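# Load the carton onto the cart, cart inside tape

## Task

Put the carton on the cart so that no part of the carton overhangs any edge of the cart, and finish with the entire cart standing within the taped area, not touching or crossing the tape.

## Robot and tools

Robot: two UR7e-type arms, left_arm and right_arm, each ending in a four-finger, 16-motor hand (left_arm has a left hand, right_arm a right hand; the left is the mirror of the right). Base positions in the scene frame: left_arm (+0.051, +0.474, 0) m, right_arm (-0.056, -0.380, 0) m, both turned only slightly about z. A camera stand sits behind the arms.

Frames: the scene frame has its origin at table-top height midway between the nominal bases, +z up, +x out over the table, left_arm toward +y (image left/right does not follow these names). Each arm reports its hand point position (m), quat_wxyz, velocities and Hand target in its own base frame; offsets also run along that arm's base axes, and turns happen about the Hand target position. Hand point axes (right hand): +z along straight fingers toward the tips, +y out of the palm face (palm surface at y = -0.062), +x across the palm away from the thumb; on the left hand +x points toward the thumb. A rigid mast near the wrist on the palm side can strike things.

The 48-number row (used by execute_actions and move), every value in [-1, 1], even for an idle arm: left dx, dy, dz, rx, ry, rz; then 16 left-hand motor goals; left current_limit; left speed; then the same 24 for the right arm. dx..rz are an offset (not a pose) from the arm's Hand target as it stood when the action or move began; 1.0 equals 0.6 m for dx/dy/dz and 180 degrees for the rotation vector rx, ry, rz. Every row counts from that same start, so repeating an offset in a later call moves further. All six zero asks for the current Hand target again. Orientation is clipped to 32 degrees from the measured one per step; a hand point often stops short, so add the missing distance as a fresh offset.

Hand motor order (in rows and in every hand_ list): index_mcp, index_abd, index_pip, index_dip, middle_mcp, middle_abd, middle_pip, middle_dip, ring_mcp, ring_abd, ring_pip, ring_dip, thumb_cmc, thumb_axl, thumb_mcp, thumb_ipl. Each is an absolute goal angle scaled between its stops; moving toward -1 curls the finger. Straight values: _mcp +0.75, _abd 0.00, _pip +0.58, _dip +0.70; thumb_cmc +0.71 (-1 brings the thumb in front of the palm), thumb_axl +0.68, thumb_mcp +0.23, thumb_ipl +0.17. current_limit maps -1..+1 to 0..550 mA (start +0.4); speed sets joint rate as (speed+1)/2 of 8.5 rad/s (start -0.6). A 0 is a real goal: to leave a hand alone, resend its hand_goal, hand_current_limit and hand_speed.

Tools:
- execute_actions(actions, cameras): actions is a list of actions; each action is up to 15 rows at 1/30 s per row (0.5 s per action), the final row held if fewer. Images appear only for an empty actions list or when cameras names them.
- move(target, speed, blend, stop_force, zero, blocking, cameras): straight-line hand paths. target is one 48-number row or a list of up to 15 rows, every row an offset from the same starting Hand targets. speed in m/s, 0.002 to 3.6 (default 0.25), one value or one per target. blend in m rounds corners in a list (0 means stop at each). stop_force in N, 3 to 120, ends an arm's path when its wrist sensor feels that much opposing push; unreliable while the hand turns; omit it when pulling off a contact. zero (only with stop_force) re-zeroes the sensor first, default true. blocking=false returns after about 0.5 s while motion continues; not allowed with stop_force. Paths do not avoid obstacles or the other arm, and all stop after 10 s. Avoid routing close past an arm's own base.
- wait(seconds 0 to 10, cameras); stop(cameras) brakes a running move.
- zoom_image(camera, region): camera is cam_high, cam_left_wrist or cam_right_wrist; region [x0, y0, x1, y1] pixels of the latest image, at most 504 by 504. Images are 672x504.
- zero_wrist_force(arm): left_arm or right_arm; tares the force sensor.
- read_manual(section): licence texts only.
- finished_scene(scene=1): ends the scene permanently.

Results: hand pose and velocities, Hand target (last commanded pose after clipping), joint positions and torques, Wrist force and Wrist torque in end-effector axes plus the peak since the last shown; hand_goal, hand_measured, hand_current_ma, hand_state (moving, goal, blocked, overload), hand_current_limit, hand_speed. A move adds a "move:" line (done, off_target, moving, held, fault; limits=paced means clipped, limits=held means steps withheld). Warnings: MOTOR HOT, OVER-TEMPERATURE FAULT, HAND FAULT (later motion calls of that reply are skipped).

Avoid: any external force near 150 N or wrist torques above about 13-15 N m (the arm stops for 10 s); aiming firmly past a contact; fast impacts; arms touching each other or one hand gripping the other; a finger motor at 495 mA or more for 5 s (it shuts off for 10 s); holding heavy loads or stretched poses that overheat motors; letting anything fall or be left off the table, which fails the task. A loose object may get nudged by outside pushes at times. The final state must hold without the robot.

Each tool is called after "Call:" as name(argument=value, ...) on one line, values as JSON.

## Session

Call:
execute_actions(actions=[])

Scene clock: 0.00 s.
left_arm: end_effector_position=(+0.2991, +0.5387, +0.3387) hand_goal=(+0.754, +0.000, +0.576, +0.696, +0.754, +0.000, +0.576, +0.696, +0.754, +0.000, +0.576, +0.696, +0.714, +0.678, +0.226, +0.168) hand_measured=(+0.754, +0.000, +0.576, +0.696, +0.754, +0.000, +0.576, +0.696, +0.754, +0.000, +0.576, +0.696, +0.714, +0.678, +0.226, +0.168) hand_current_ma=(+0, +0, +0, +0, +0, +0, +0, +0, +0, +0, +0, +0, +0, +0, +0, +0) hand_state=(goal, goal, goal, goal, goal, goal, goal, goal, goal, goal, goal, goal, goal, goal, goal, goal) hand_current_limit=0.40 hand_speed=-0.60 end_effector_quat_wxyz=(+0.710, -0.519, +0.436, +0.194) | right_arm: end_effector_position=(+0.2590, -0.2913, +0.3963) hand_goal=(+0.754, +0.000, +0.576, +0.696, +0.754, +0.000, +0.576, +0.696, +0.754, +0.000, +0.576, +0.696, +0.714, +0.678, +0.226, +0.168) hand_measured=(+0.754, +0.000, +0.576, +0.696, +0.754, +0.000, +0.576, +0.696, +0.754, +0.000, +0.576, +0.696, +0.714, +0.678, +0.226, +0.168) hand_current_ma=(+0, +0, +0, +0, +0, +0, +0, +0, +0, +0, +0, +0, +0, +0, +0, +0) hand_state=(goal, goal, goal, goal, goal, goal, goal, goal, goal, goal, goal, goal, goal, goal, goal, goal) hand_current_limit=0.40 hand_speed=-0.60 end_effector_quat_wxyz=(+0.163, +0.590, +0.419, +0.671)
Joint positions: left_arm=[4.361 -1.833 -2.125 0.899 1.491 -2.183] | right_arm=[-1.961 -1.81 2.116 -0.373 -0.771 3.905]
Joint velocities: within noise
Joint torques (N m): no reading
Wrist force (N): no reading
Wrist torque (N m): no reading
Wrist force, peak (N): no reading
Hand target: left_arm +0.2991, +0.5387, +0.3387; +0.710, -0.519, +0.436, +0.194 | right_arm +0.2590, -0.2913, +0.3963; +0.163, +0.590, +0.419, +0.671

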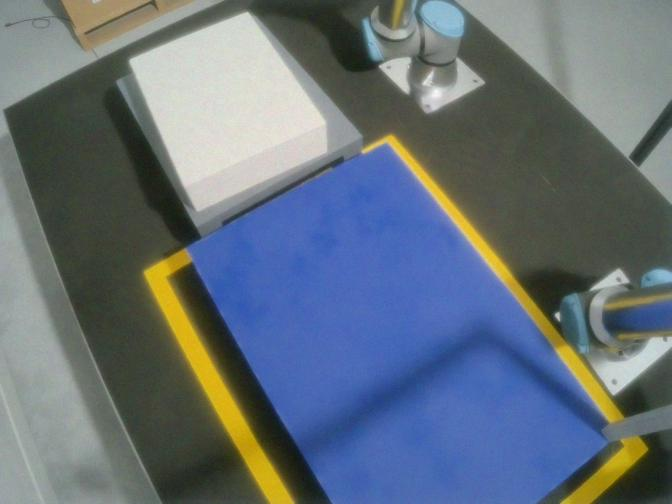

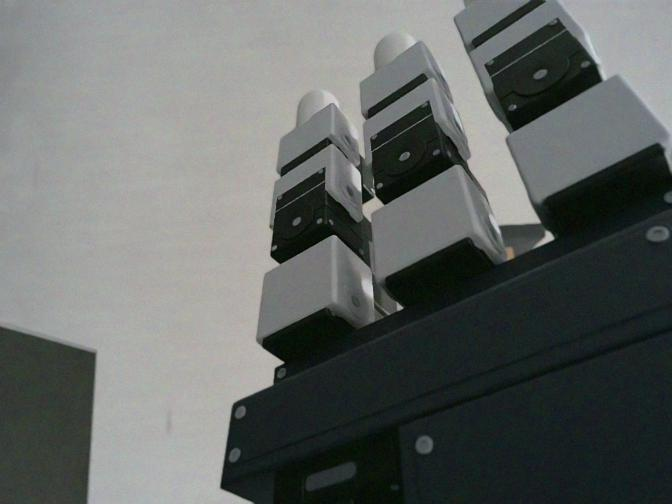

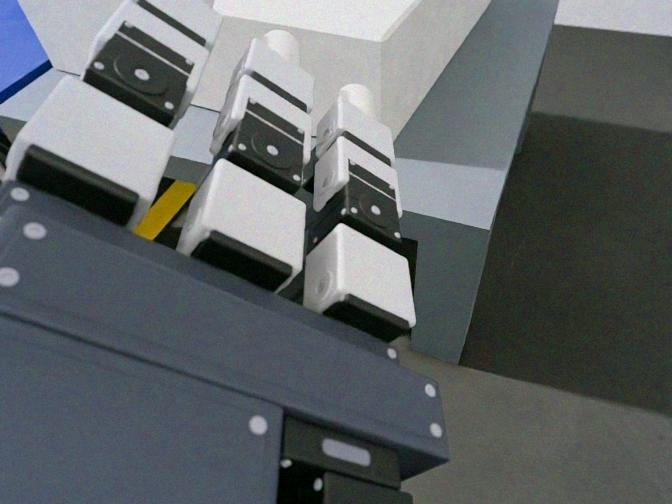

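Call:
zoom_image(camera="cam_high", region=[100, 0, 420, 260])

Call:
zoom_image(camera="cam_high", region=[380, 254, 672, 504])

Call:
zoom_image(camera="cam_high", region=[100, 204, 400, 504])

Call:
zoom_image(camera="cam_right_wrist", region=[0, 0, 672, 504])

Scaled by 1.575 from the camera's 672x504 image, which has a finer 960x720 frame.

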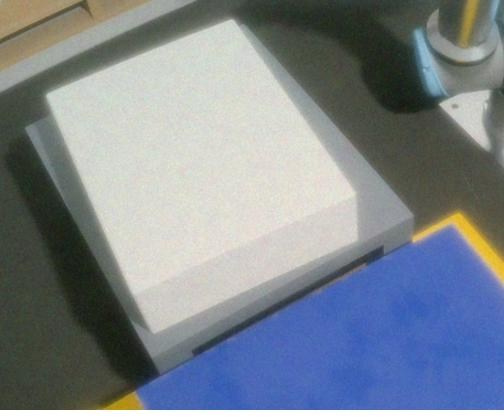

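Scaled by 1.726 from the camera's 672x504 image, which has a finer 960x720 frame.

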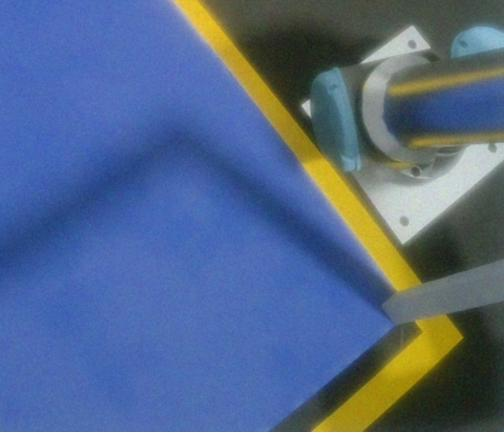

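Scaled by 1.680 from the camera's 672x504 image, which has a finer 960x720 frame.

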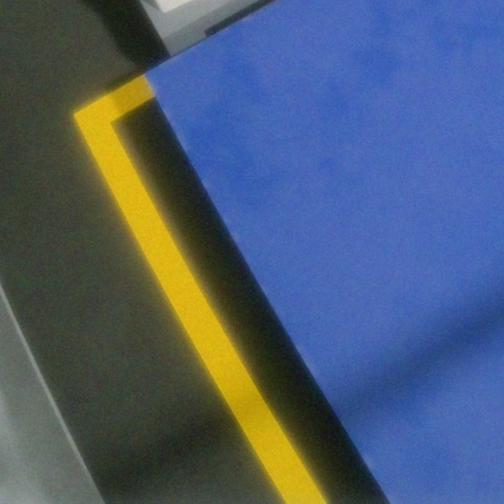

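Region (0, 0, 672, 504) is 672x504 pixels. A region can be at most 504 by 504 pixels.

Call:
zoom_image(camera="cam_right_wrist", region=[0, 0, 336, 260])

Call:
zoom_image(camera="cam_right_wrist", region=[300, 0, 672, 400])

Call:
zoom_image(camera="cam_high", region=[560, 380, 672, 504])

Scaled by 1.500 from the camera's 672x504 image, which has a finer 960x720 frame.

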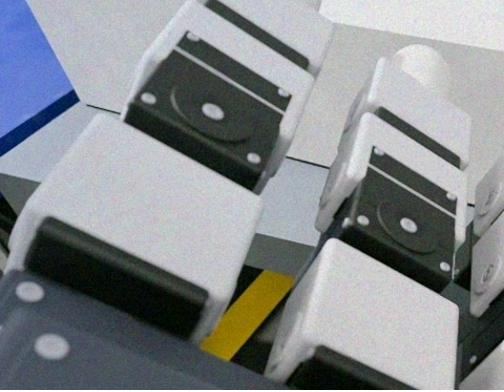

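Scaled by 1.260 from the camera's 672x504 image, which has a finer 960x720 frame.

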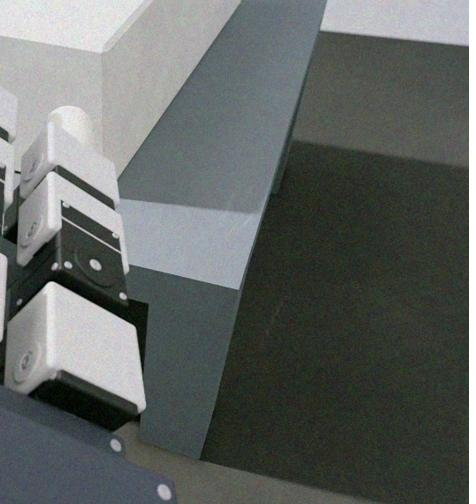

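Scaled by 4.065 from the camera's 672x504 image, which has a finer 960x720 frame.

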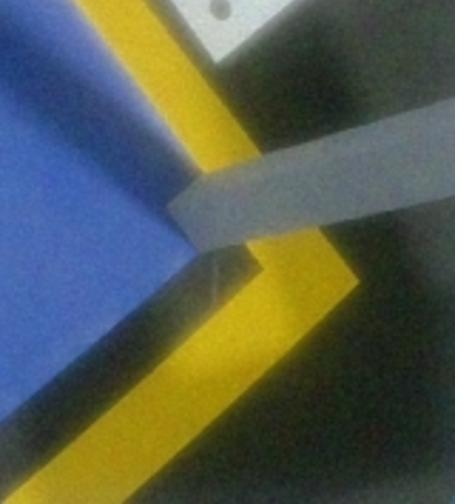

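Call:
move(target=[[0.085,-0.231,0.269,-0.229,0.131,-0.021,0.754,0,0.576,0.696,0.754,0,0.576,0.696,0.754,0,0.576,0.696,0.714,0.678,0.226,0.168,0.4,-0.6,0,0,0,0,0,0,0.754,0,0.576,0.696,0.754,0,0.576,0.696,0.754,0,0.576,0.696,0.714,0.678,0.226,0.168,0.4,-0.6],[0.168,-0.87,0.352,-0.457,0.261,-0.042,0.754,0,0.576,0.696,0.754,0,0.576,0.696,0.754,0,0.576,0.696,0.714,0.678,0.226,0.168,0.4,-0.6,0,0,0,0,0,0,0.754,0,0.576,0.696,0.754,0,0.576,0.696,0.754,0,0.576,0.696,0.714,0.678,0.226,0.168,0.4,-0.6]], speed=0.3, blend=[0.05,0], cameras=["all"])

Scene clock: 136.37 s.
left_arm: end_effector_position=(+0.3821, +0.1566, +0.5331) hand_goal=(+0.754, +0.000, +0.576, +0.696, +0.754, +0.000, +0.576, +0.696, +0.754, +0.000, +0.576, +0.696, +0.714, +0.678, +0.226, +0.168) hand_measured=(+0.752, +0.004, +0.576, +0.696, +0.752, +0.004, +0.576, +0.696, +0.752, +0.002, +0.576, +0.696, +0.712, +0.678, +0.224, +0.168) hand_current_ma=(+0, +0, +0, +0, +0, +0, +0, +0, +0, +0, +0, +0, +0, +0, +0, +0) hand_state=(goal, goal, goal, goal, goal, goal, goal, goal, goal, goal, goal, goal, goal, goal, goal, goal) hand_current_limit=0.40 hand_speed=-0.60 end_effector_quat_wxyz=(-0.154, +0.704, -0.693, -0.039) | right_arm: end_effector_position=(+0.2590, -0.2913, +0.3963) hand_goal=(+0.754, +0.000, +0.576, +0.696, +0.754, +0.000, +0.576, +0.696, +0.754, +0.000, +0.576, +0.696, +0.714, +0.678, +0.226, +0.168) hand_measured=(+0.760, +0.000, +0.576, +0.696, +0.760, +0.000, +0.576, +0.696, +0.758, +0.000, +0.576, +0.696, +0.718, +0.678, +0.226, +0.168) hand_current_ma=(+1, +0, +0, +0, +1, +0, +0, +0, +1, +0, +0, +0, +1, +0, +0, +0) hand_state=(goal, goal, goal, goal, goal, goal, goal, goal, goal, goal, goal, goal, goal, goal, goal, goal) hand_current_limit=0.40 hand_speed=-0.60 end_effector_quat_wxyz=(+0.163, +0.590, +0.419, +0.671)
Joint positions: left_arm=[3.71 -1.496 -1.234 -1.696 1.713 -2.568] | right_arm=[-1.961 -1.81 2.116 -0.373 -0.771 3.905]
Joint torques (N m): left_arm=[-0.89 17.11 22.16 2.43 0.16 -0.2] | right_arm=[-0.43 -7.15 -18.42 1.35 0.28 -0.03]
Wrist force (N): left_arm=[-0.1 0.2 -0.9] | right_arm=[0.2 -0.1 0.3]
Wrist torque (N m): left_arm=[0.21 0.07 0.17] | right_arm=[-0.04 -0.03 0.01]
Wrist force, peak (N): left_arm=[9.3 -2.5 -2.9] | right_arm=[0.4 0.3 0.4]
Hand target: left_arm +0.3821, +0.1566, +0.5331; -0.154, +0.704, -0.693, -0.039 (not the last commanded pose) | right_arm +0.2590, -0.2913, +0.3963; +0.163, +0.590, +0.419, +0.671
Off the commanded pose: left_arm 0.142 m, 18 deg | right_arm 0.000 m, 0 deg.
FORCE FAULT: contact force on the left arm reached its limit, and that arm stopped. The contact can be on any part of that arm, not only on its tool. That arm's remaining commands of this call were not run. That arm is still stopped at the end of this call. That arm stays stopped for about 9 more seconds. Until then a move that you send moves the other arm only, and its call returns only when the move has ended. Once the stop has ended, the next robot result says so. If the stop ends while you think or write, that arm runs what you send next, counted from a new Hand target: where the arm stands when the stop ends. While its stop runs, that arm, its gripper or tool too, takes no new command. Until it ends, the stop uses up actions while you think or wait. An arm that is not stopped still takes commands.
move: fault (left_arm); path passed 1 of 2 targets
camera_calibration:
cam_left_wrist: T_world_to_cam=[[0.560135, 0.768068, 0.310354, -0.536263], [0.475665, -0.60493, 0.638594, -0.473423], [0.678226, -0.210074, -0.704186, 0.276144], [0, 0, 0, 1]] pos_world=[0.338282, 0.183509, 0.663214]

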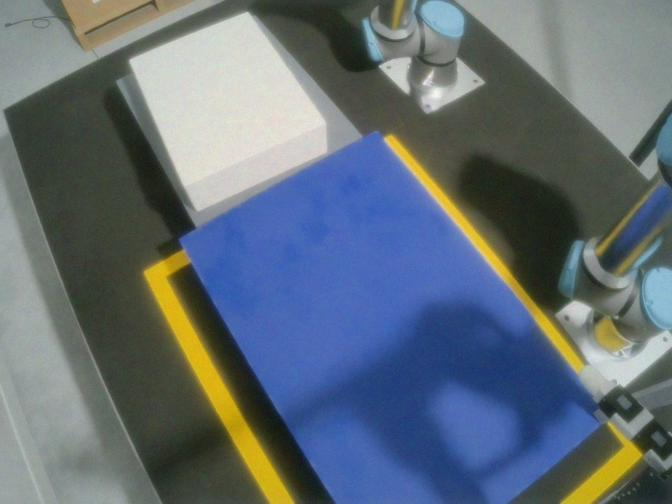

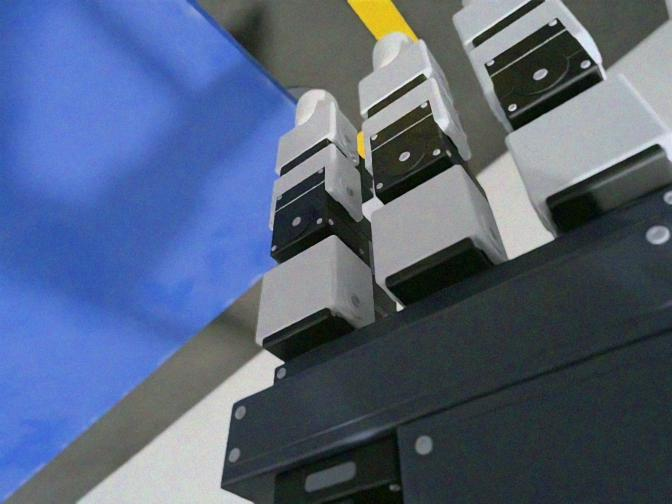

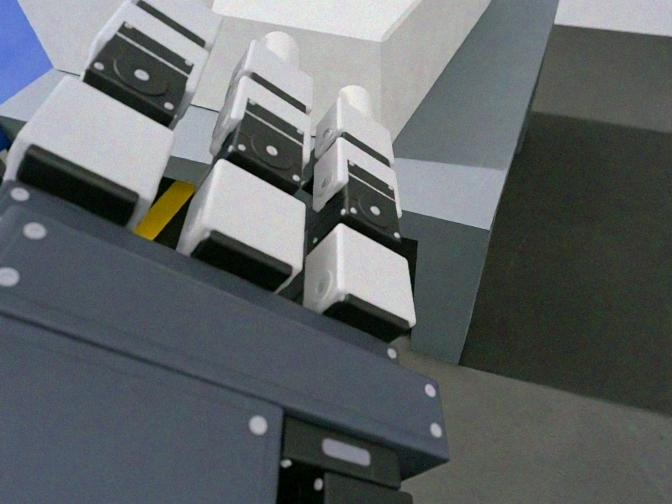

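Call:
zoom_image(camera="cam_high", region=[540, 340, 672, 504])

Call:
zoom_image(camera="cam_left_wrist", region=[180, 0, 440, 250])

Call:
zoom_image(camera="cam_high", region=[140, 100, 420, 300])

Scaled by 3.073 from the camera's 672x504 image, which has a finer 960x720 frame.

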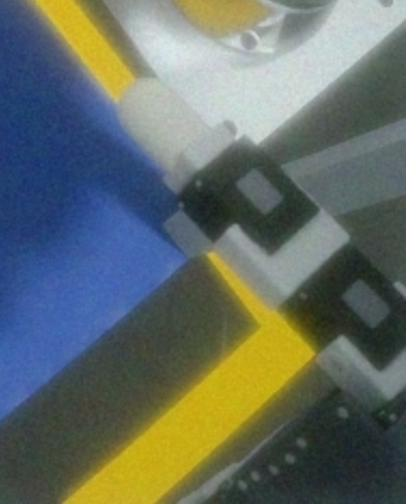

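Scaled by 1.938 from the camera's 672x504 image, which has a finer 960x720 frame.

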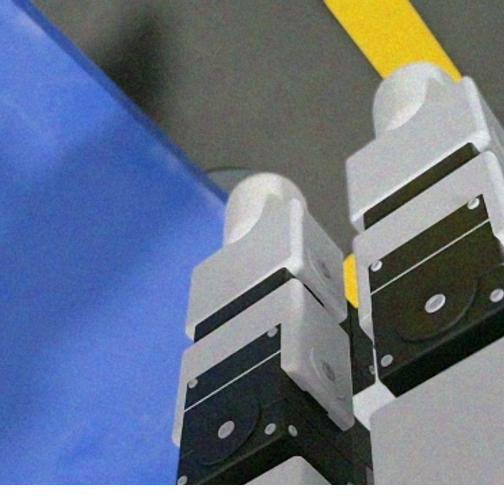

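Scaled by 1.800 from the camera's 672x504 image, which has a finer 960x720 frame.

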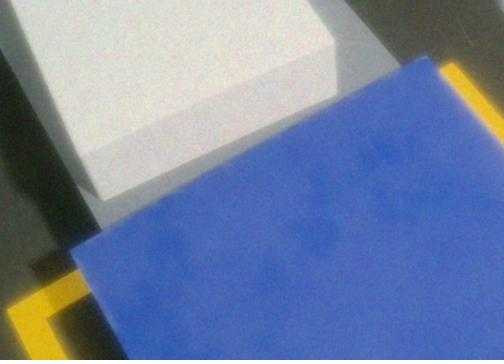

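Call:
zoom_image(camera="cam_right_wrist", region=[0, 0, 240, 200])

Scaled by 2.100 from the camera's 672x504 image, which has a finer 960x720 frame.

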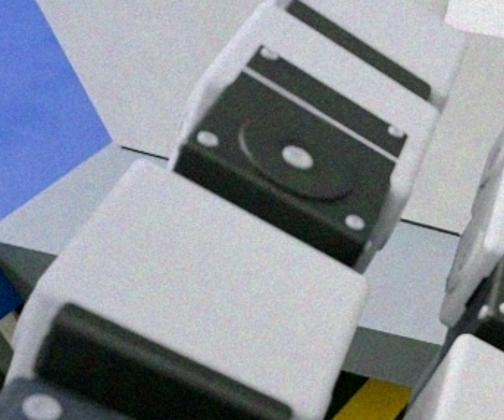

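Call:
wait(seconds=0.5)

Scene clock: 193.90 s.
left_arm: end_effector_position=(+0.3821, +0.1566, +0.5331) hand_goal=(+0.754, +0.000, +0.576, +0.696, +0.754, +0.000, +0.576, +0.696, +0.754, +0.000, +0.576, +0.696, +0.714, +0.678, +0.226, +0.168) hand_measured=(+0.752, +0.004, +0.576, +0.696, +0.752, +0.004, +0.576, +0.696, +0.752, +0.002, +0.576, +0.696, +0.712, +0.678, +0.224, +0.168) hand_current_ma=(+0, +0, +0, +0, +0, +0, +0, +0, +0, +0, +0, +0, +0, +0, +0, +0) hand_state=(goal, goal, goal, goal, goal, goal, goal, goal, goal, goal, goal, goal, goal, goal, goal, goal) hand_current_limit=0.40 hand_speed=-0.60 end_effector_quat_wxyz=(-0.154, +0.704, -0.693, -0.039) | right_arm: end_effector_position=(+0.2590, -0.2913, +0.3963) hand_goal=(+0.754, +0.000, +0.576, +0.696, +0.754, +0.000, +0.576, +0.696, +0.754, +0.000, +0.576, +0.696, +0.714, +0.678, +0.226, +0.168) hand_measured=(+0.760, +0.000, +0.576, +0.696, +0.760, +0.000, +0.576, +0.696, +0.758, +0.000, +0.576, +0.696, +0.718, +0.678, +0.226, +0.168) hand_current_ma=(+1, +0, +0, +0, +1, +0, +0, +0, +1, +0, +0, +0, +1, +0, +0, +0) hand_state=(goal, goal, goal, goal, goal, goal, goal, goal, goal, goal, goal, goal, goal, goal, goal, goal) hand_current_limit=0.40 hand_speed=-0.60 end_effector_quat_wxyz=(+0.163, +0.590, +0.419, +0.671)
Joint positions: left_arm=[3.71 -1.496 -1.234 -1.696 1.713 -2.568] | right_arm=[-1.961 -1.81 2.116 -0.373 -0.771 3.905]
Joint torques (N m): left_arm=[0.5 17.92 22.23 2.61 0.04 -0.29] | right_arm=[-0.33 -7.54 -19.64 1.24 0.52 0.2]
Wrist force (N): left_arm=[-0.3 -0.1 -0.9] | right_arm=[-0.1 -0.1 0.1]
Wrist torque (N m): left_arm=[0.18 0.10 0.16] | right_arm=[-0.02 0.02 -0.01]
Wrist force, peak (N): left_arm=[-0.3 0.2 -1.3] | right_arm=[-0.3 0.2 0.5]
Hand target: left_arm +0.3821, +0.1566, +0.5331; -0.154, +0.704, -0.693, -0.039 (not the last commanded pose) | right_arm +0.2590, -0.2913, +0.3963; +0.163, +0.590, +0.419, +0.671
Off the commanded pose: left_arm 0.142 m, 18 deg | right_arm 0.000 m, 0 deg.
FORCE FAULT, CONTINUED: the left arm's stop, for the force fault that an earlier result reported, is over. The rest of the stop counts as 19 of the actions that you can send in this scene. During its stop the left arm's controller moved it back a little. That arm's target is now where it stood when the stop ended, not its last command. That arm accepts commands again.
wait: 0.50 s; at rest from the start

Call:
move(target=[[0,0.2,0.03,0,0,0,0.754,0,0.576,0.696,0.754,0,0.576,0.696,0.754,0,0.576,0.696,0.714,0.678,0.226,0.168,0.4,-0.6,0,0,0,0,0,0,0.754,0,0.576,0.696,0.754,0,0.576,0.696,0.754,0,0.576,0.696,0.714,0.678,0.226,0.168,0.4,-0.6],[0.033,0.533,0.15,-0.065,0.080,-0.224,0.754,0,0.576,0.696,0.754,0,0.576,0.696,0.754,0,0.576,0.696,0.714,0.678,0.226,0.168,0.4,-0.6,0,0,0,0,0,0,0.754,0,0.576,0.696,0.754,0,0.576,0.696,0.754,0,0.576,0.696,0.714,0.678,0.226,0.168,0.4,-0.6]], speed=0.15, blend=[0.03,0], cameras=["all"])

Scene clock: 201.10 s.
left_arm: end_effector_position=(+0.4011, +0.4757, +0.6218) hand_goal=(+0.754, +0.000, +0.576, +0.696, +0.754, +0.000, +0.576, +0.696, +0.754, +0.000, +0.576, +0.696, +0.714, +0.678, +0.226, +0.168) hand_measured=(+0.752, +0.002, +0.576, +0.696, +0.752, +0.002, +0.576, +0.696, +0.752, +0.002, +0.576, +0.696, +0.712, +0.678, +0.224, +0.168) hand_current_ma=(+0, +0, +0, +0, +0, +0, +0, +0, +0, +0, +0, +0, +0, +0, +0, +0) hand_state=(goal, goal, goal, goal, goal, goal, goal, goal, goal, goal, goal, goal, goal, goal, goal, goal) hand_current_limit=0.40 hand_speed=-0.60 end_effector_quat_wxyz=(+0.092, -0.392, +0.912, +0.075) | right_arm: end_effector_position=(+0.2590, -0.2913, +0.3963) hand_goal=(+0.754, +0.000, +0.576, +0.696, +0.754, +0.000, +0.576, +0.696, +0.754, +0.000, +0.576, +0.696, +0.714, +0.678, +0.226, +0.168) hand_measured=(+0.760, +0.000, +0.576, +0.696, +0.760, +0.000, +0.576, +0.696, +0.758, +0.000, +0.576, +0.696, +0.718, +0.678, +0.226, +0.168) hand_current_ma=(+1, +0, +0, +0, +1, +0, +0, +0, +1, +0, +0, +0, +1, +0, +0, +0) hand_state=(goal, goal, goal, goal, goal, goal, goal, goal, goal, goal, goal, goal, goal, goal, goal, goal) hand_current_limit=0.40 hand_speed=-0.60 end_effector_quat_wxyz=(+0.163, +0.590, +0.419, +0.671)
Joint positions: left_arm=[4.072 -2.187 -0.035 -2.256 1.609 -1.447] | right_arm=[-1.961 -1.81 2.116 -0.373 -0.771 3.905]
Joint torques (N m): left_arm=[-13.09 30.46 27.05 5.12 2.59 2.06] | right_arm=[-0.44 -7.23 -19.79 1.19 0.49 0.05]
Wrist force (N): left_arm=[-0.2 0.0 -0.8] | right_arm=[0.1 0.0 0.0]
Wrist torque (N m): left_arm=[0.21 0.08 0.11] | right_arm=[0.00 0.00 -0.01]
Wrist force, peak (N): left_arm=[0.4 1.0 -2.2] | right_arm=[0.6 0.2 -0.1]
Hand target: left_arm +0.4019, +0.4764, +0.6231; +0.001, -0.424, +0.906, +0.000 | right_arm +0.2590, -0.2913, +0.3963; +0.163, +0.590, +0.419, +0.671
Off the commanded pose: left_arm 0.002 m, 14 deg | right_arm 0.000 m, 0 deg.
elbow stopped short (left arm): the move would have taken joint 3 (elbow) straighter than the controller allows.
move: off_target (left_arm)
camera_calibration:
cam_left_wrist: T_world_to_cam=[[0.977872, 0.154815, 0.14071, -0.589815], [0.0552924, -0.839931, 0.53987, -0.00418487], [0.201767, -0.520143, -0.829904, 0.809545], [0, 0, 0, 1]] pos_world=[0.413656, 0.508877, 0.757097]

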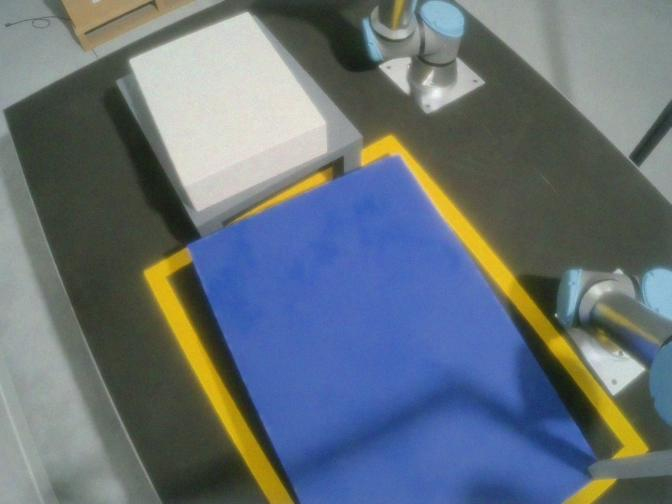

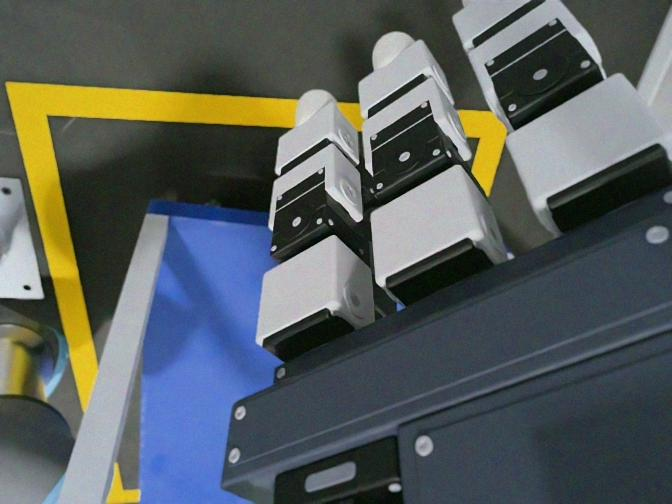

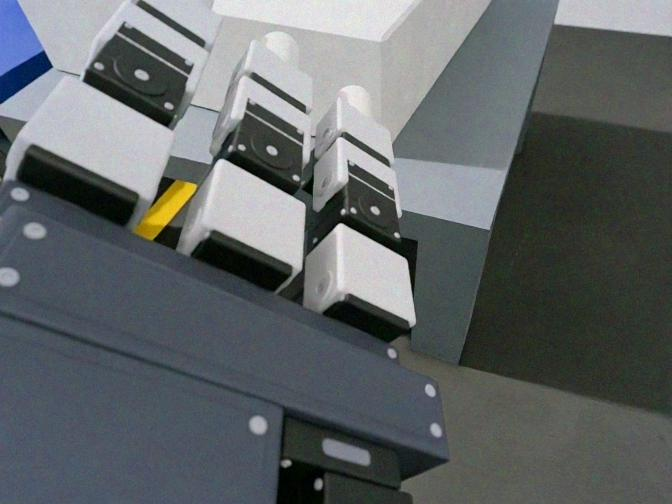

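Call:
move(target=[-0.137,-0.193,-0.02,-0.256,0,0,0.754,0,0.576,0.696,0.754,0,0.576,0.696,0.754,0,0.576,0.696,0.714,0.678,0.226,0.168,0.4,-0.6,0,0,0,0,0,0,0.754,0,0.576,0.696,0.754,0,0.576,0.696,0.754,0,0.576,0.696,0.714,0.678,0.226,0.168,0.4,-0.6], speed=0.15, cameras=["cam_left_wrist","cam_high"])

Scene clock: 227.03 s.
left_arm: end_effector_position=(+0.3191, +0.3596, +0.6092) hand_goal=(+0.754, +0.000, +0.576, +0.696, +0.754, +0.000, +0.576, +0.696, +0.754, +0.000, +0.576, +0.696, +0.714, +0.678, +0.226, +0.168) hand_measured=(+0.752, +0.002, +0.576, +0.696, +0.752, +0.002, +0.576, +0.696, +0.752, +0.002, +0.576, +0.696, +0.712, +0.678, +0.224, +0.168) hand_current_ma=(+0, +0, +0, +0, +0, +0, +0, +0, +0, +0, +0, +0, +0, +0, +0, +0) hand_state=(goal, goal, goal, goal, goal, goal, goal, goal, goal, goal, goal, goal, goal, goal, goal, goal) hand_current_limit=0.40 hand_speed=-0.60 end_effector_quat_wxyz=(+0.054, -0.425, +0.879, -0.210) | right_arm: end_effector_position=(+0.2590, -0.2913, +0.3963) hand_goal=(+0.754, +0.000, +0.576, +0.696, +0.754, +0.000, +0.576, +0.696, +0.754, +0.000, +0.576, +0.696, +0.714, +0.678, +0.226, +0.168) hand_measured=(+0.760, +0.000, +0.576, +0.696, +0.760, +0.000, +0.576, +0.696, +0.758, +0.000, +0.576, +0.696, +0.718, +0.678, +0.226, +0.168) hand_current_ma=(+1, +0, +0, +0, +1, +0, +0, +0, +1, +0, +0, +0, +1, +0, +0, +0) hand_state=(goal, goal, goal, goal, goal, goal, goal, goal, goal, goal, goal, goal, goal, goal, goal, goal) hand_current_limit=0.40 hand_speed=-0.60 end_effector_quat_wxyz=(+0.163, +0.590, +0.419, +0.671)
Joint positions: left_arm=[4.282 -2.078 -0.035 -2.796 1.178 -1.291] | right_arm=[-1.961 -1.81 2.116 -0.373 -0.771 3.905]
Joint torques (N m): left_arm=[12.83 42.59 24.28 -0.31 -3.59 -1.49] | right_arm=[-1.26 -6.89 -19.06 1.42 0.48 -0.04]
Wrist force (N): left_arm=[-0.4 0.3 -0.8] | right_arm=[0.1 0.3 0.3]
Wrist torque (N m): left_arm=[0.15 0.05 0.03] | right_arm=[0.02 -0.02 0.02]
Wrist force, peak (N): left_arm=[0.2 1.2 -0.9] | right_arm=[0.0 -0.3 0.5]
Hand target: left_arm +0.3197, +0.3606, +0.6111; -0.165, -0.391, +0.833, -0.354 | right_arm +0.2590, -0.2913, +0.3963; +0.163, +0.590, +0.419, +0.671
Off the commanded pose: left_arm 0.002 m, 31 deg | right_arm 0.000 m, 0 deg.
elbow stopped short (left arm): the move would have taken joint 3 (elbow) straighter than the controller allows.
move: off_target (left_arm); limits=paced
camera_calibration:
cam_left_wrist: T_world_to_cam=[[0.940962, 0.28699, 0.179522, -0.549342], [-0.0435172, -0.423371, 0.904911, -0.431104], [0.335704, -0.859299, -0.385886, 0.563935], [0, 0, 0, 1]] pos_world=[0.308834, 0.459727, 0.706344]
Images, in order (width x height): cam_high 672x504, cam_left_wrist 672x504.

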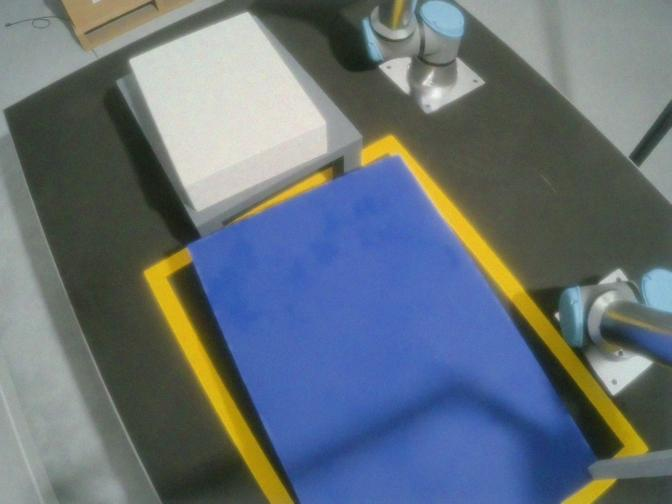

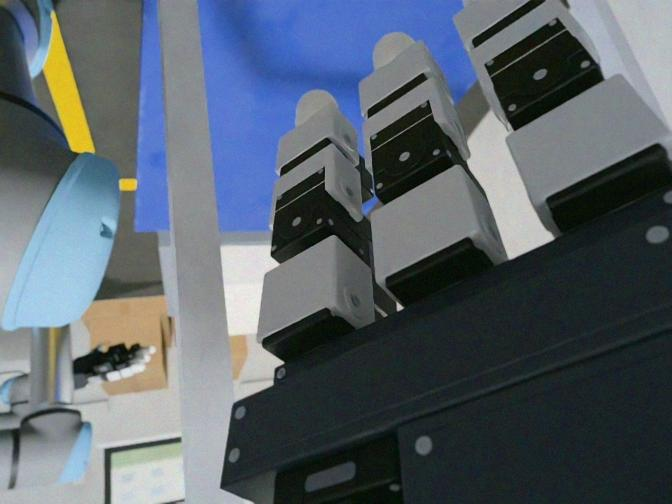

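Call:
zoom_image(camera="cam_high", region=[140, 80, 440, 280])

Call:
zoom_image(camera="cam_left_wrist", region=[100, 160, 340, 400])

Scaled by 1.680 from the camera's 672x504 image, which has a finer 960x720 frame.

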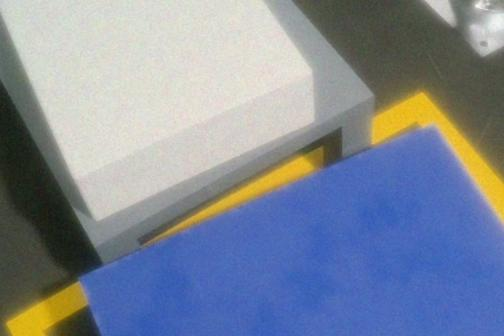

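Scaled by 2.100 from the camera's 672x504 image, which has a finer 960x720 frame.

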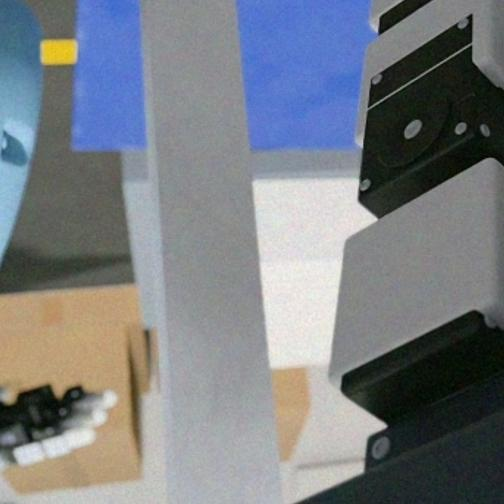

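Call:
move(target=[[0.1,0.1,-0.183,-0.013,0.187,0.156,-1,0,-0.153,0.551,-1,0,-0.153,0.551,-1,0,-0.153,0.551,0.714,0.678,0.226,0.168,0.4,-0.6,0,0,0,0,0,0,0.754,0,0.576,0.696,0.754,0,0.576,0.696,0.754,0,0.576,0.696,0.714,0.678,0.226,0.168,0.4,-0.6],[0.183,0.1,-0.35,-0.026,0.373,0.312,-1,0,-0.153,0.551,-1,0,-0.153,0.551,-1,0,-0.153,0.551,0.714,0.678,0.226,0.168,0.4,-0.6,0,0,0,0,0,0,0.754,0,0.576,0.696,0.754,0,0.576,0.696,0.754,0,0.576,0.696,0.714,0.678,0.226,0.168,0.4,-0.6],[0.25,0,-0.483,-0.039,0.56,0.468,-1,0,-0.153,0.551,-1,0,-0.153,0.551,-1,0,-0.153,0.551,0.714,0.678,0.226,0.168,0.4,-0.6,0,0,0,0,0,0,0.754,0,0.576,0.696,0.754,0,0.576,0.696,0.754,0,0.576,0.696,0.714,0.678,0.226,0.168,0.4,-0.6]], speed=0.25, blend=[0.04,0.04,0], cameras=["all"])

Scene clock: 309.20 s.
left_arm: end_effector_position=(+0.4669, +0.3647, +0.3265) hand_goal=(-1.000, +0.000, -0.152, +0.552, -1.000, +0.000, -0.152, +0.552, -1.000, +0.000, -0.152, +0.552, +0.714, +0.678, +0.226, +0.168) hand_measured=(-1.000, +0.000, -0.152, +0.554, -1.000, +0.000, -0.152, +0.554, -0.932, +0.026, -0.132, +0.560, +0.720, +0.678, +0.224, +0.168) hand_current_ma=(+0, +0, +0, +0, +0, +0, +0, +0, +85, +10, +7, +1, +1, +0, +0, +0) hand_state=(goal, goal, goal, goal, goal, goal, goal, goal, blocked, blocked, goal, goal, goal, goal, goal, goal) hand_current_limit=0.40 hand_speed=-0.60 end_effector_quat_wxyz=(+0.463, +0.886, -0.001, +0.018) | right_arm: end_effector_position=(+0.2590, -0.2913, +0.3963) hand_goal=(+0.754, +0.000, +0.576, +0.696, +0.754, +0.000, +0.576, +0.696, +0.754, +0.000, +0.576, +0.696, +0.714, +0.678, +0.226, +0.168) hand_measured=(+0.760, +0.000, +0.576, +0.696, +0.760, +0.000, +0.576, +0.696, +0.758, +0.000, +0.576, +0.696, +0.718, +0.678, +0.226, +0.168) hand_current_ma=(+1, +0, +0, +0, +1, +0, +0, +0, +1, +0, +0, +0, +1, +0, +0, +0) hand_state=(goal, goal, goal, goal, goal, goal, goal, goal, goal, goal, goal, goal, goal, goal, goal, goal) hand_current_limit=0.40 hand_speed=-0.60 end_effector_quat_wxyz=(+0.163, +0.590, +0.419, +0.671)
Joint positions: left_arm=[4.262 -2.287 -0.9 -2.43 1.176 -3.396] | right_arm=[-1.961 -1.81 2.116 -0.373 -0.771 3.905]
Joint torques (N m): left_arm=[-0.27 49.57 21.16 0.22 -0.43 -0.12] | right_arm=[-1.17 -8.28 -19.96 1.37 0.56 -0.1]
Wrist force (N): left_arm=[0.5 0.5 0.7] | right_arm=[0.1 -0.2 0.3]
Wrist torque (N m): left_arm=[0.05 -0.05 0.28] | right_arm=[-0.05 -0.02 0.00]
Wrist force, peak (N): left_arm=[1.5 1.5 0.8] | right_arm=[0.4 0.5 0.0]
Hand target: left_arm +0.4669, +0.3647, +0.3265; +0.463, +0.886, -0.001, +0.018 (not the last commanded pose) | right_arm +0.2590, -0.2913, +0.3963; +0.163, +0.590, +0.419, +0.671
Off the commanded pose: left_arm 0.007 m, 3 deg | right_arm 0.000 m, 0 deg.
FORCE FAULT: contact force on the left arm reached its limit, and that arm stopped. The contact can be on any part of that arm, not only on its tool. That arm's remaining commands of this call were not run. That arm is still stopped at the end of this call. That arm stays stopped for about 9 more seconds. Until then a move that you send moves the other arm only, and its call returns only when the move has ended. Once the stop has ended, the next robot result says so. If the stop ends while you think or write, that arm runs what you send next, counted from a new Hand target: where the arm stands when the stop ends. While its stop runs, that arm, its gripper or tool too, takes no new command. Until it ends, the stop uses up actions while you think or wait. An arm that is not stopped still takes commands.
elbow stopped short (left arm): the move would have taken joint 3 (elbow) straighter than the controller allows.
move: fault (left_arm)
camera_calibration:
cam_left_wrist: T_world_to_cam=[[-0.789961, 0.329099, -0.517355, 0.38126], [0.418869, 0.905833, -0.0633631, -0.551207], [0.447784, -0.266758, -0.853422, 0.29382], [0, 0, 0, 1]] pos_world=[0.400496, 0.452208, 0.413073]

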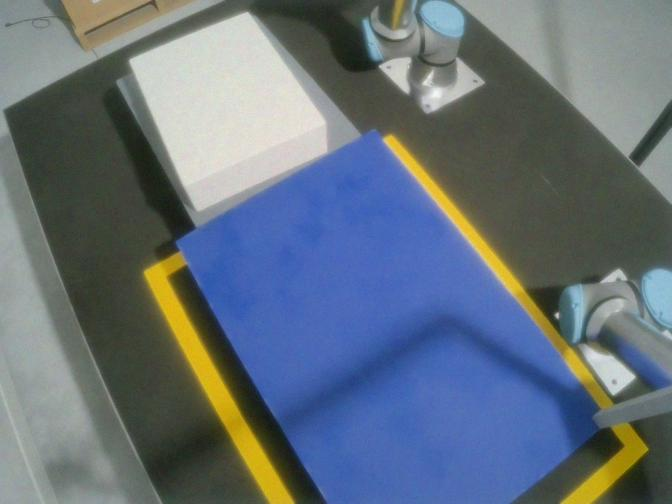

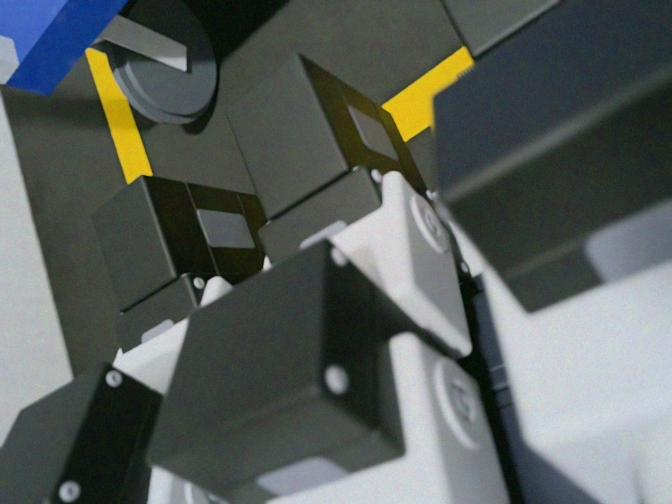

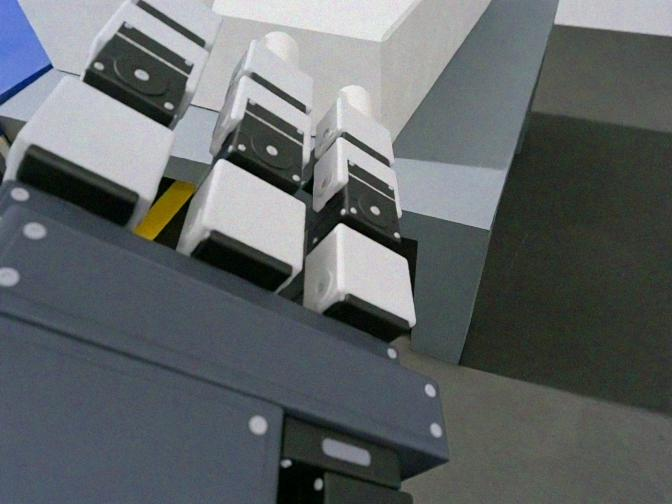

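Call:
move(target=[-0.113,-0.232,0,0,0,0,-1,0,-0.153,0.551,-1,0,-0.153,0.551,-0.95,0,-0.153,0.551,0.714,0.678,0.226,0.168,0.4,-0.6,0,0,0,0,0,0,0.754,0,0.576,0.696,0.754,0,0.576,0.696,0.754,0,0.576,0.696,0.714,0.678,0.226,0.168,0.4,-0.6], speed=0.08, stop_force=25, cameras=["all"])

Scene clock: 346.23 s.
left_arm: end_effector_position=(+0.4690, +0.3703, +0.3262) hand_goal=(-1.000, +0.000, -0.152, +0.552, -1.000, +0.000, -0.152, +0.552, -0.950, +0.000, -0.152, +0.552, +0.714, +0.678, +0.226, +0.168) hand_measured=(-1.000, +0.000, -0.152, +0.554, -1.000, +0.000, -0.152, +0.554, -0.930, +0.026, -0.132, +0.560, +0.720, +0.678, +0.224, +0.168) hand_current_ma=(+0, +0, +0, +0, +0, +0, +0, +0, +9, +10, +7, +1, +1, +0, +0, +0) hand_state=(goal, goal, goal, goal, goal, goal, goal, goal, blocked, blocked, goal, goal, goal, goal, goal, goal) hand_current_limit=0.40 hand_speed=-0.60 end_effector_quat_wxyz=(+0.463, +0.886, -0.001, +0.018) | right_arm: end_effector_position=(+0.2590, -0.2913, +0.3963) hand_goal=(+0.754, +0.000, +0.576, +0.696, +0.754, +0.000, +0.576, +0.696, +0.754, +0.000, +0.576, +0.696, +0.714, +0.678, +0.226, +0.168) hand_measured=(+0.760, +0.000, +0.576, +0.696, +0.760, +0.000, +0.576, +0.696, +0.758, +0.000, +0.576, +0.696, +0.718, +0.678, +0.226, +0.168) hand_current_ma=(+1, +0, +0, +0, +1, +0, +0, +0, +1, +0, +0, +0, +1, +0, +0, +0) hand_state=(goal, goal, goal, goal, goal, goal, goal, goal, goal, goal, goal, goal, goal, goal, goal, goal) hand_current_limit=0.40 hand_speed=-0.60 end_effector_quat_wxyz=(+0.163, +0.590, +0.419, +0.671)
Joint positions: left_arm=[4.263 -2.305 -0.87 -2.443 1.176 -3.396] | right_arm=[-1.961 -1.81 2.116 -0.373 -0.771 3.905]
Joint torques (N m): left_arm=[-0.59 50.9 21.99 0.01 -0.57 -0.01] | right_arm=[1.14 -8.09 -21.35 1.56 0.76 -0.06]
Wrist force (N): left_arm=[0.9 0.8 0.5] | right_arm=[0.0 -0.2 0.2]
Wrist torque (N m): left_arm=[0.11 -0.12 0.32] | right_arm=[-0.05 0.00 0.00]
Wrist force, peak (N): left_arm=[-1.0 2.6 1.4] | right_arm=[0.5 0.1 -0.3]
Hand target: left_arm +0.4690, +0.3703, +0.3262; +0.463, +0.886, -0.001, +0.018 (not the last commanded pose) | right_arm +0.2590, -0.2913, +0.3963; +0.163, +0.590, +0.419, +0.671
Off the commanded pose: left_arm 0.161 m, 0 deg | right_arm 0.000 m, 0 deg.
FORCE FAULT, CONTINUED: the left arm's stop, for the force fault that an earlier result reported, is over.
FORCE FAULT: contact force on the left arm reached its limit, and that arm stopped. The contact can be on any part of that arm, not only on its tool. Since the last result, the stops that this result tells of count together as 18 of the actions that you can send in this scene. That arm's remaining commands of this call were not run. That arm is still stopped at the end of this call. That arm stays stopped for about 9 more seconds. Until then a move that you send moves the other arm only, and its call returns only when the move has ended. Once the stop has ended, the next robot result says so. If the stop ends while you think or write, that arm runs what you send next, counted from a new Hand target: where the arm stands when the stop ends. While its stop runs, that arm, its gripper or tool too, takes no new command. Until it ends, the stop uses up actions while you think or wait. An arm that is not stopped still takes commands.
move: fault (left_arm)
camera_calibration:
cam_left_wrist: T_world_to_cam=[[-0.790547, 0.327727, -0.517329, 0.381692], [0.417838, 0.906235, -0.064413, -0.556472], [0.447712, -0.267081, -0.853359, 0.294312], [0, 0, 0, 1]] pos_world=[0.402493, 0.457809, 0.41277]

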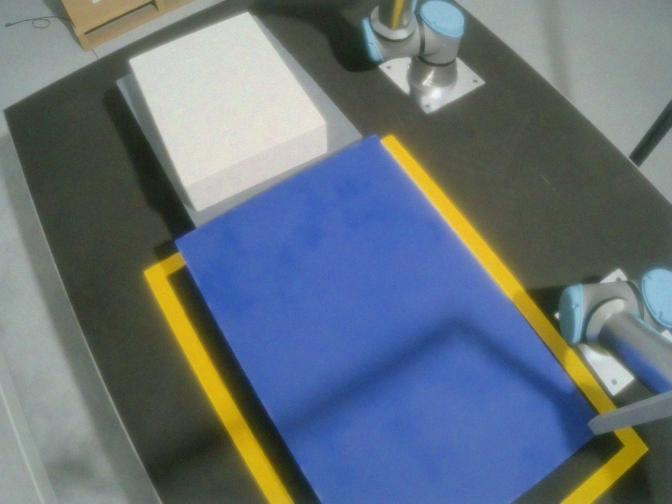

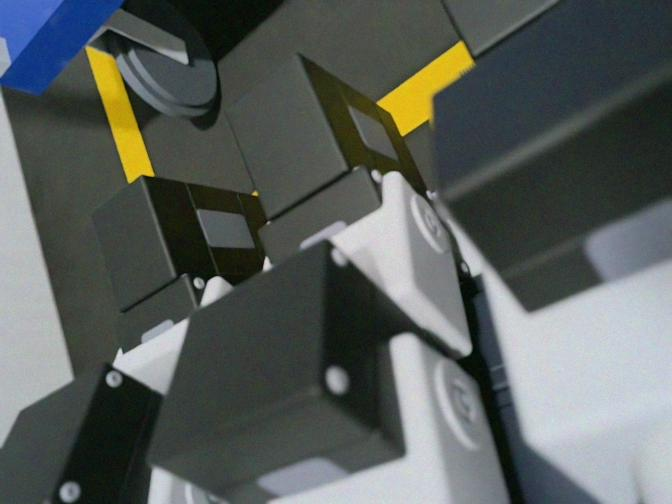

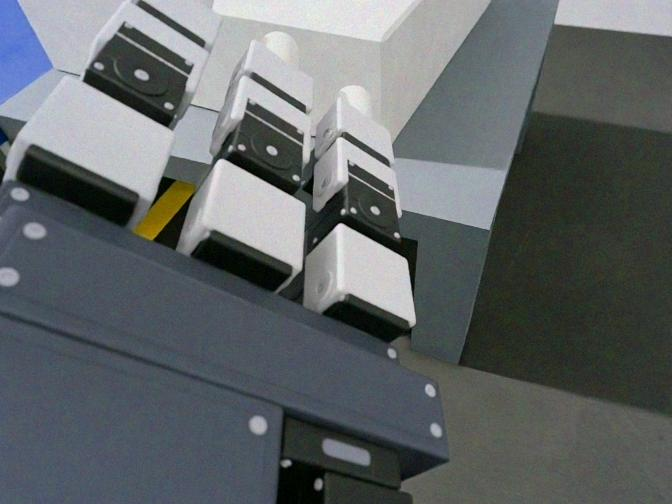

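Call:
move(target=[-0.105,0.05,0,0,0,0,-1,0,-0.153,0.551,-1,0,-0.153,0.551,-0.85,0,-0.153,0.551,0.714,0.678,0.226,0.168,0.4,-0.6,0,0,0,0,0,0,0.754,0,0.576,0.696,0.754,0,0.576,0.696,0.754,0,0.576,0.696,0.714,0.678,0.226,0.168,0.4,-0.6], speed=0.06, cameras=["all"])

Scene clock: 365.30 s.
left_arm: end_effector_position=(+0.4061, +0.4003, +0.3262) hand_goal=(-1.000, +0.000, -0.152, +0.552, -1.000, +0.000, -0.152, +0.552, -0.850, +0.000, -0.152, +0.552, +0.714, +0.678, +0.226, +0.168) hand_measured=(-1.000, +0.000, -0.152, +0.554, -1.000, +0.000, -0.152, +0.554, -0.898, +0.026, -0.160, +0.552, +0.720, +0.678, +0.224, +0.168) hand_current_ma=(+0, +0, +0, +0, +0, +0, +0, +0, -45, +10, -1, +0, +1, +0, +0, +0) hand_state=(goal, goal, goal, goal, goal, goal, goal, goal, blocked, blocked, goal, goal, goal, goal, goal, goal) hand_current_limit=0.40 hand_speed=-0.60 end_effector_quat_wxyz=(+0.463, +0.886, -0.001, +0.018) | right_arm: end_effector_position=(+0.2590, -0.2913, +0.3963) hand_goal=(+0.754, +0.000, +0.576, +0.696, +0.754, +0.000, +0.576, +0.696, +0.754, +0.000, +0.576, +0.696, +0.714, +0.678, +0.226, +0.168) hand_measured=(+0.760, +0.000, +0.576, +0.696, +0.760, +0.000, +0.576, +0.696, +0.758, +0.000, +0.576, +0.696, +0.718, +0.678, +0.226, +0.168) hand_current_ma=(+1, +0, +0, +0, +1, +0, +0, +0, +1, +0, +0, +0, +1, +0, +0, +0) hand_state=(goal, goal, goal, goal, goal, goal, goal, goal, goal, goal, goal, goal, goal, goal, goal, goal) hand_current_limit=0.40 hand_speed=-0.60 end_effector_quat_wxyz=(+0.163, +0.590, +0.419, +0.671)
Joint positions: left_arm=[4.358 -2.28 -0.909 -2.45 1.251 -3.334] | right_arm=[-1.961 -1.81 2.116 -0.373 -0.771 3.905]
Joint torques (N m): left_arm=[14.9 58.91 8.7 -1.45 2 1.91] | right_arm=[0.11 -8.43 -20.78 1.48 0.67 -0.22]
Wrist force (N): left_arm=[1.0 0.3 0.8] | right_arm=[0.1 0.1 0.1]
Wrist torque (N m): left_arm=[0.02 -0.13 0.35] | right_arm=[0.01 0.00 0.00]
Wrist force, peak (N): left_arm=[1.1 1.4 0.4] | right_arm=[0.4 0.4 -0.2]
Hand target: left_arm +0.4060, +0.4004, +0.3262; +0.463, +0.886, -0.001, +0.018 | right_arm +0.2590, -0.2913, +0.3963; +0.163, +0.590, +0.419, +0.671
Off the commanded pose: left_arm 0.000 m, 0 deg | right_arm 0.000 m, 0 deg.
FORCE FAULT, CONTINUED: the left arm's stop, for the force fault that an earlier result reported, is over. The rest of the stop counts as 18 of the actions that you can send in this scene. The stop ended before this call began, so that arm ran this call's commands, counted from a new Hand target: where the arm stood when the stop ended. During its stop the left arm's controller moved it back a little.
move: done
camera_calibration:
cam_left_wrist: T_world_to_cam=[[-0.790554, 0.327672, -0.517354, 0.322174], [0.417838, 0.906228, -0.0645174, -0.55733], [0.4477, -0.267175, -0.853336, 0.330525], [0, 0, 0, 1]] pos_world=[0.339593, 0.487809, 0.412769]

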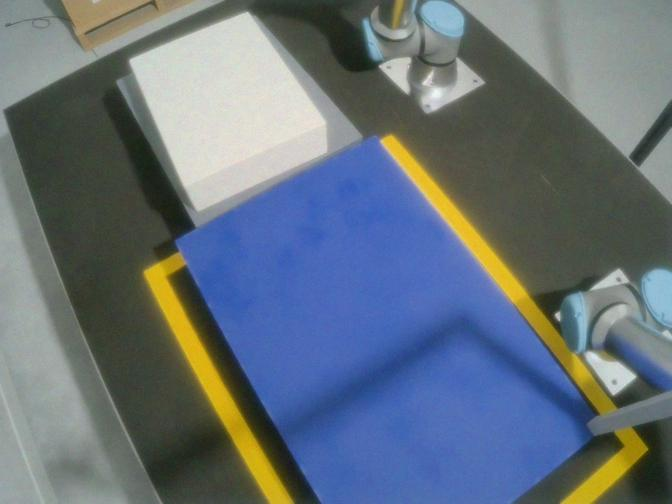

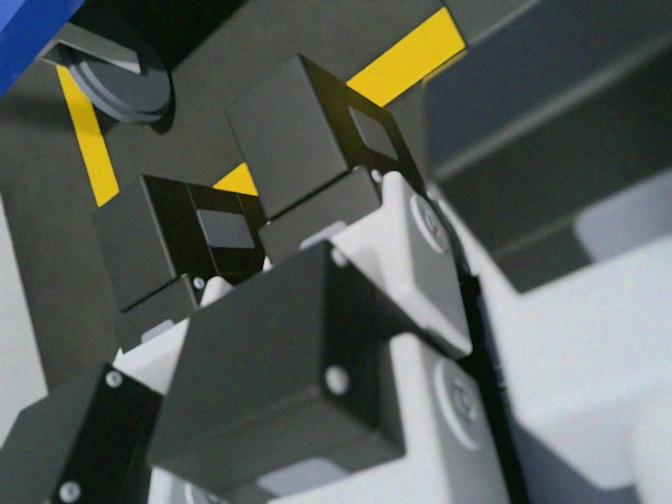

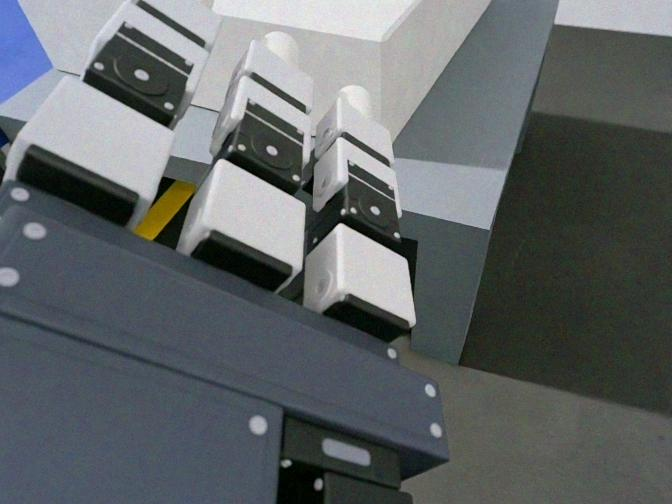

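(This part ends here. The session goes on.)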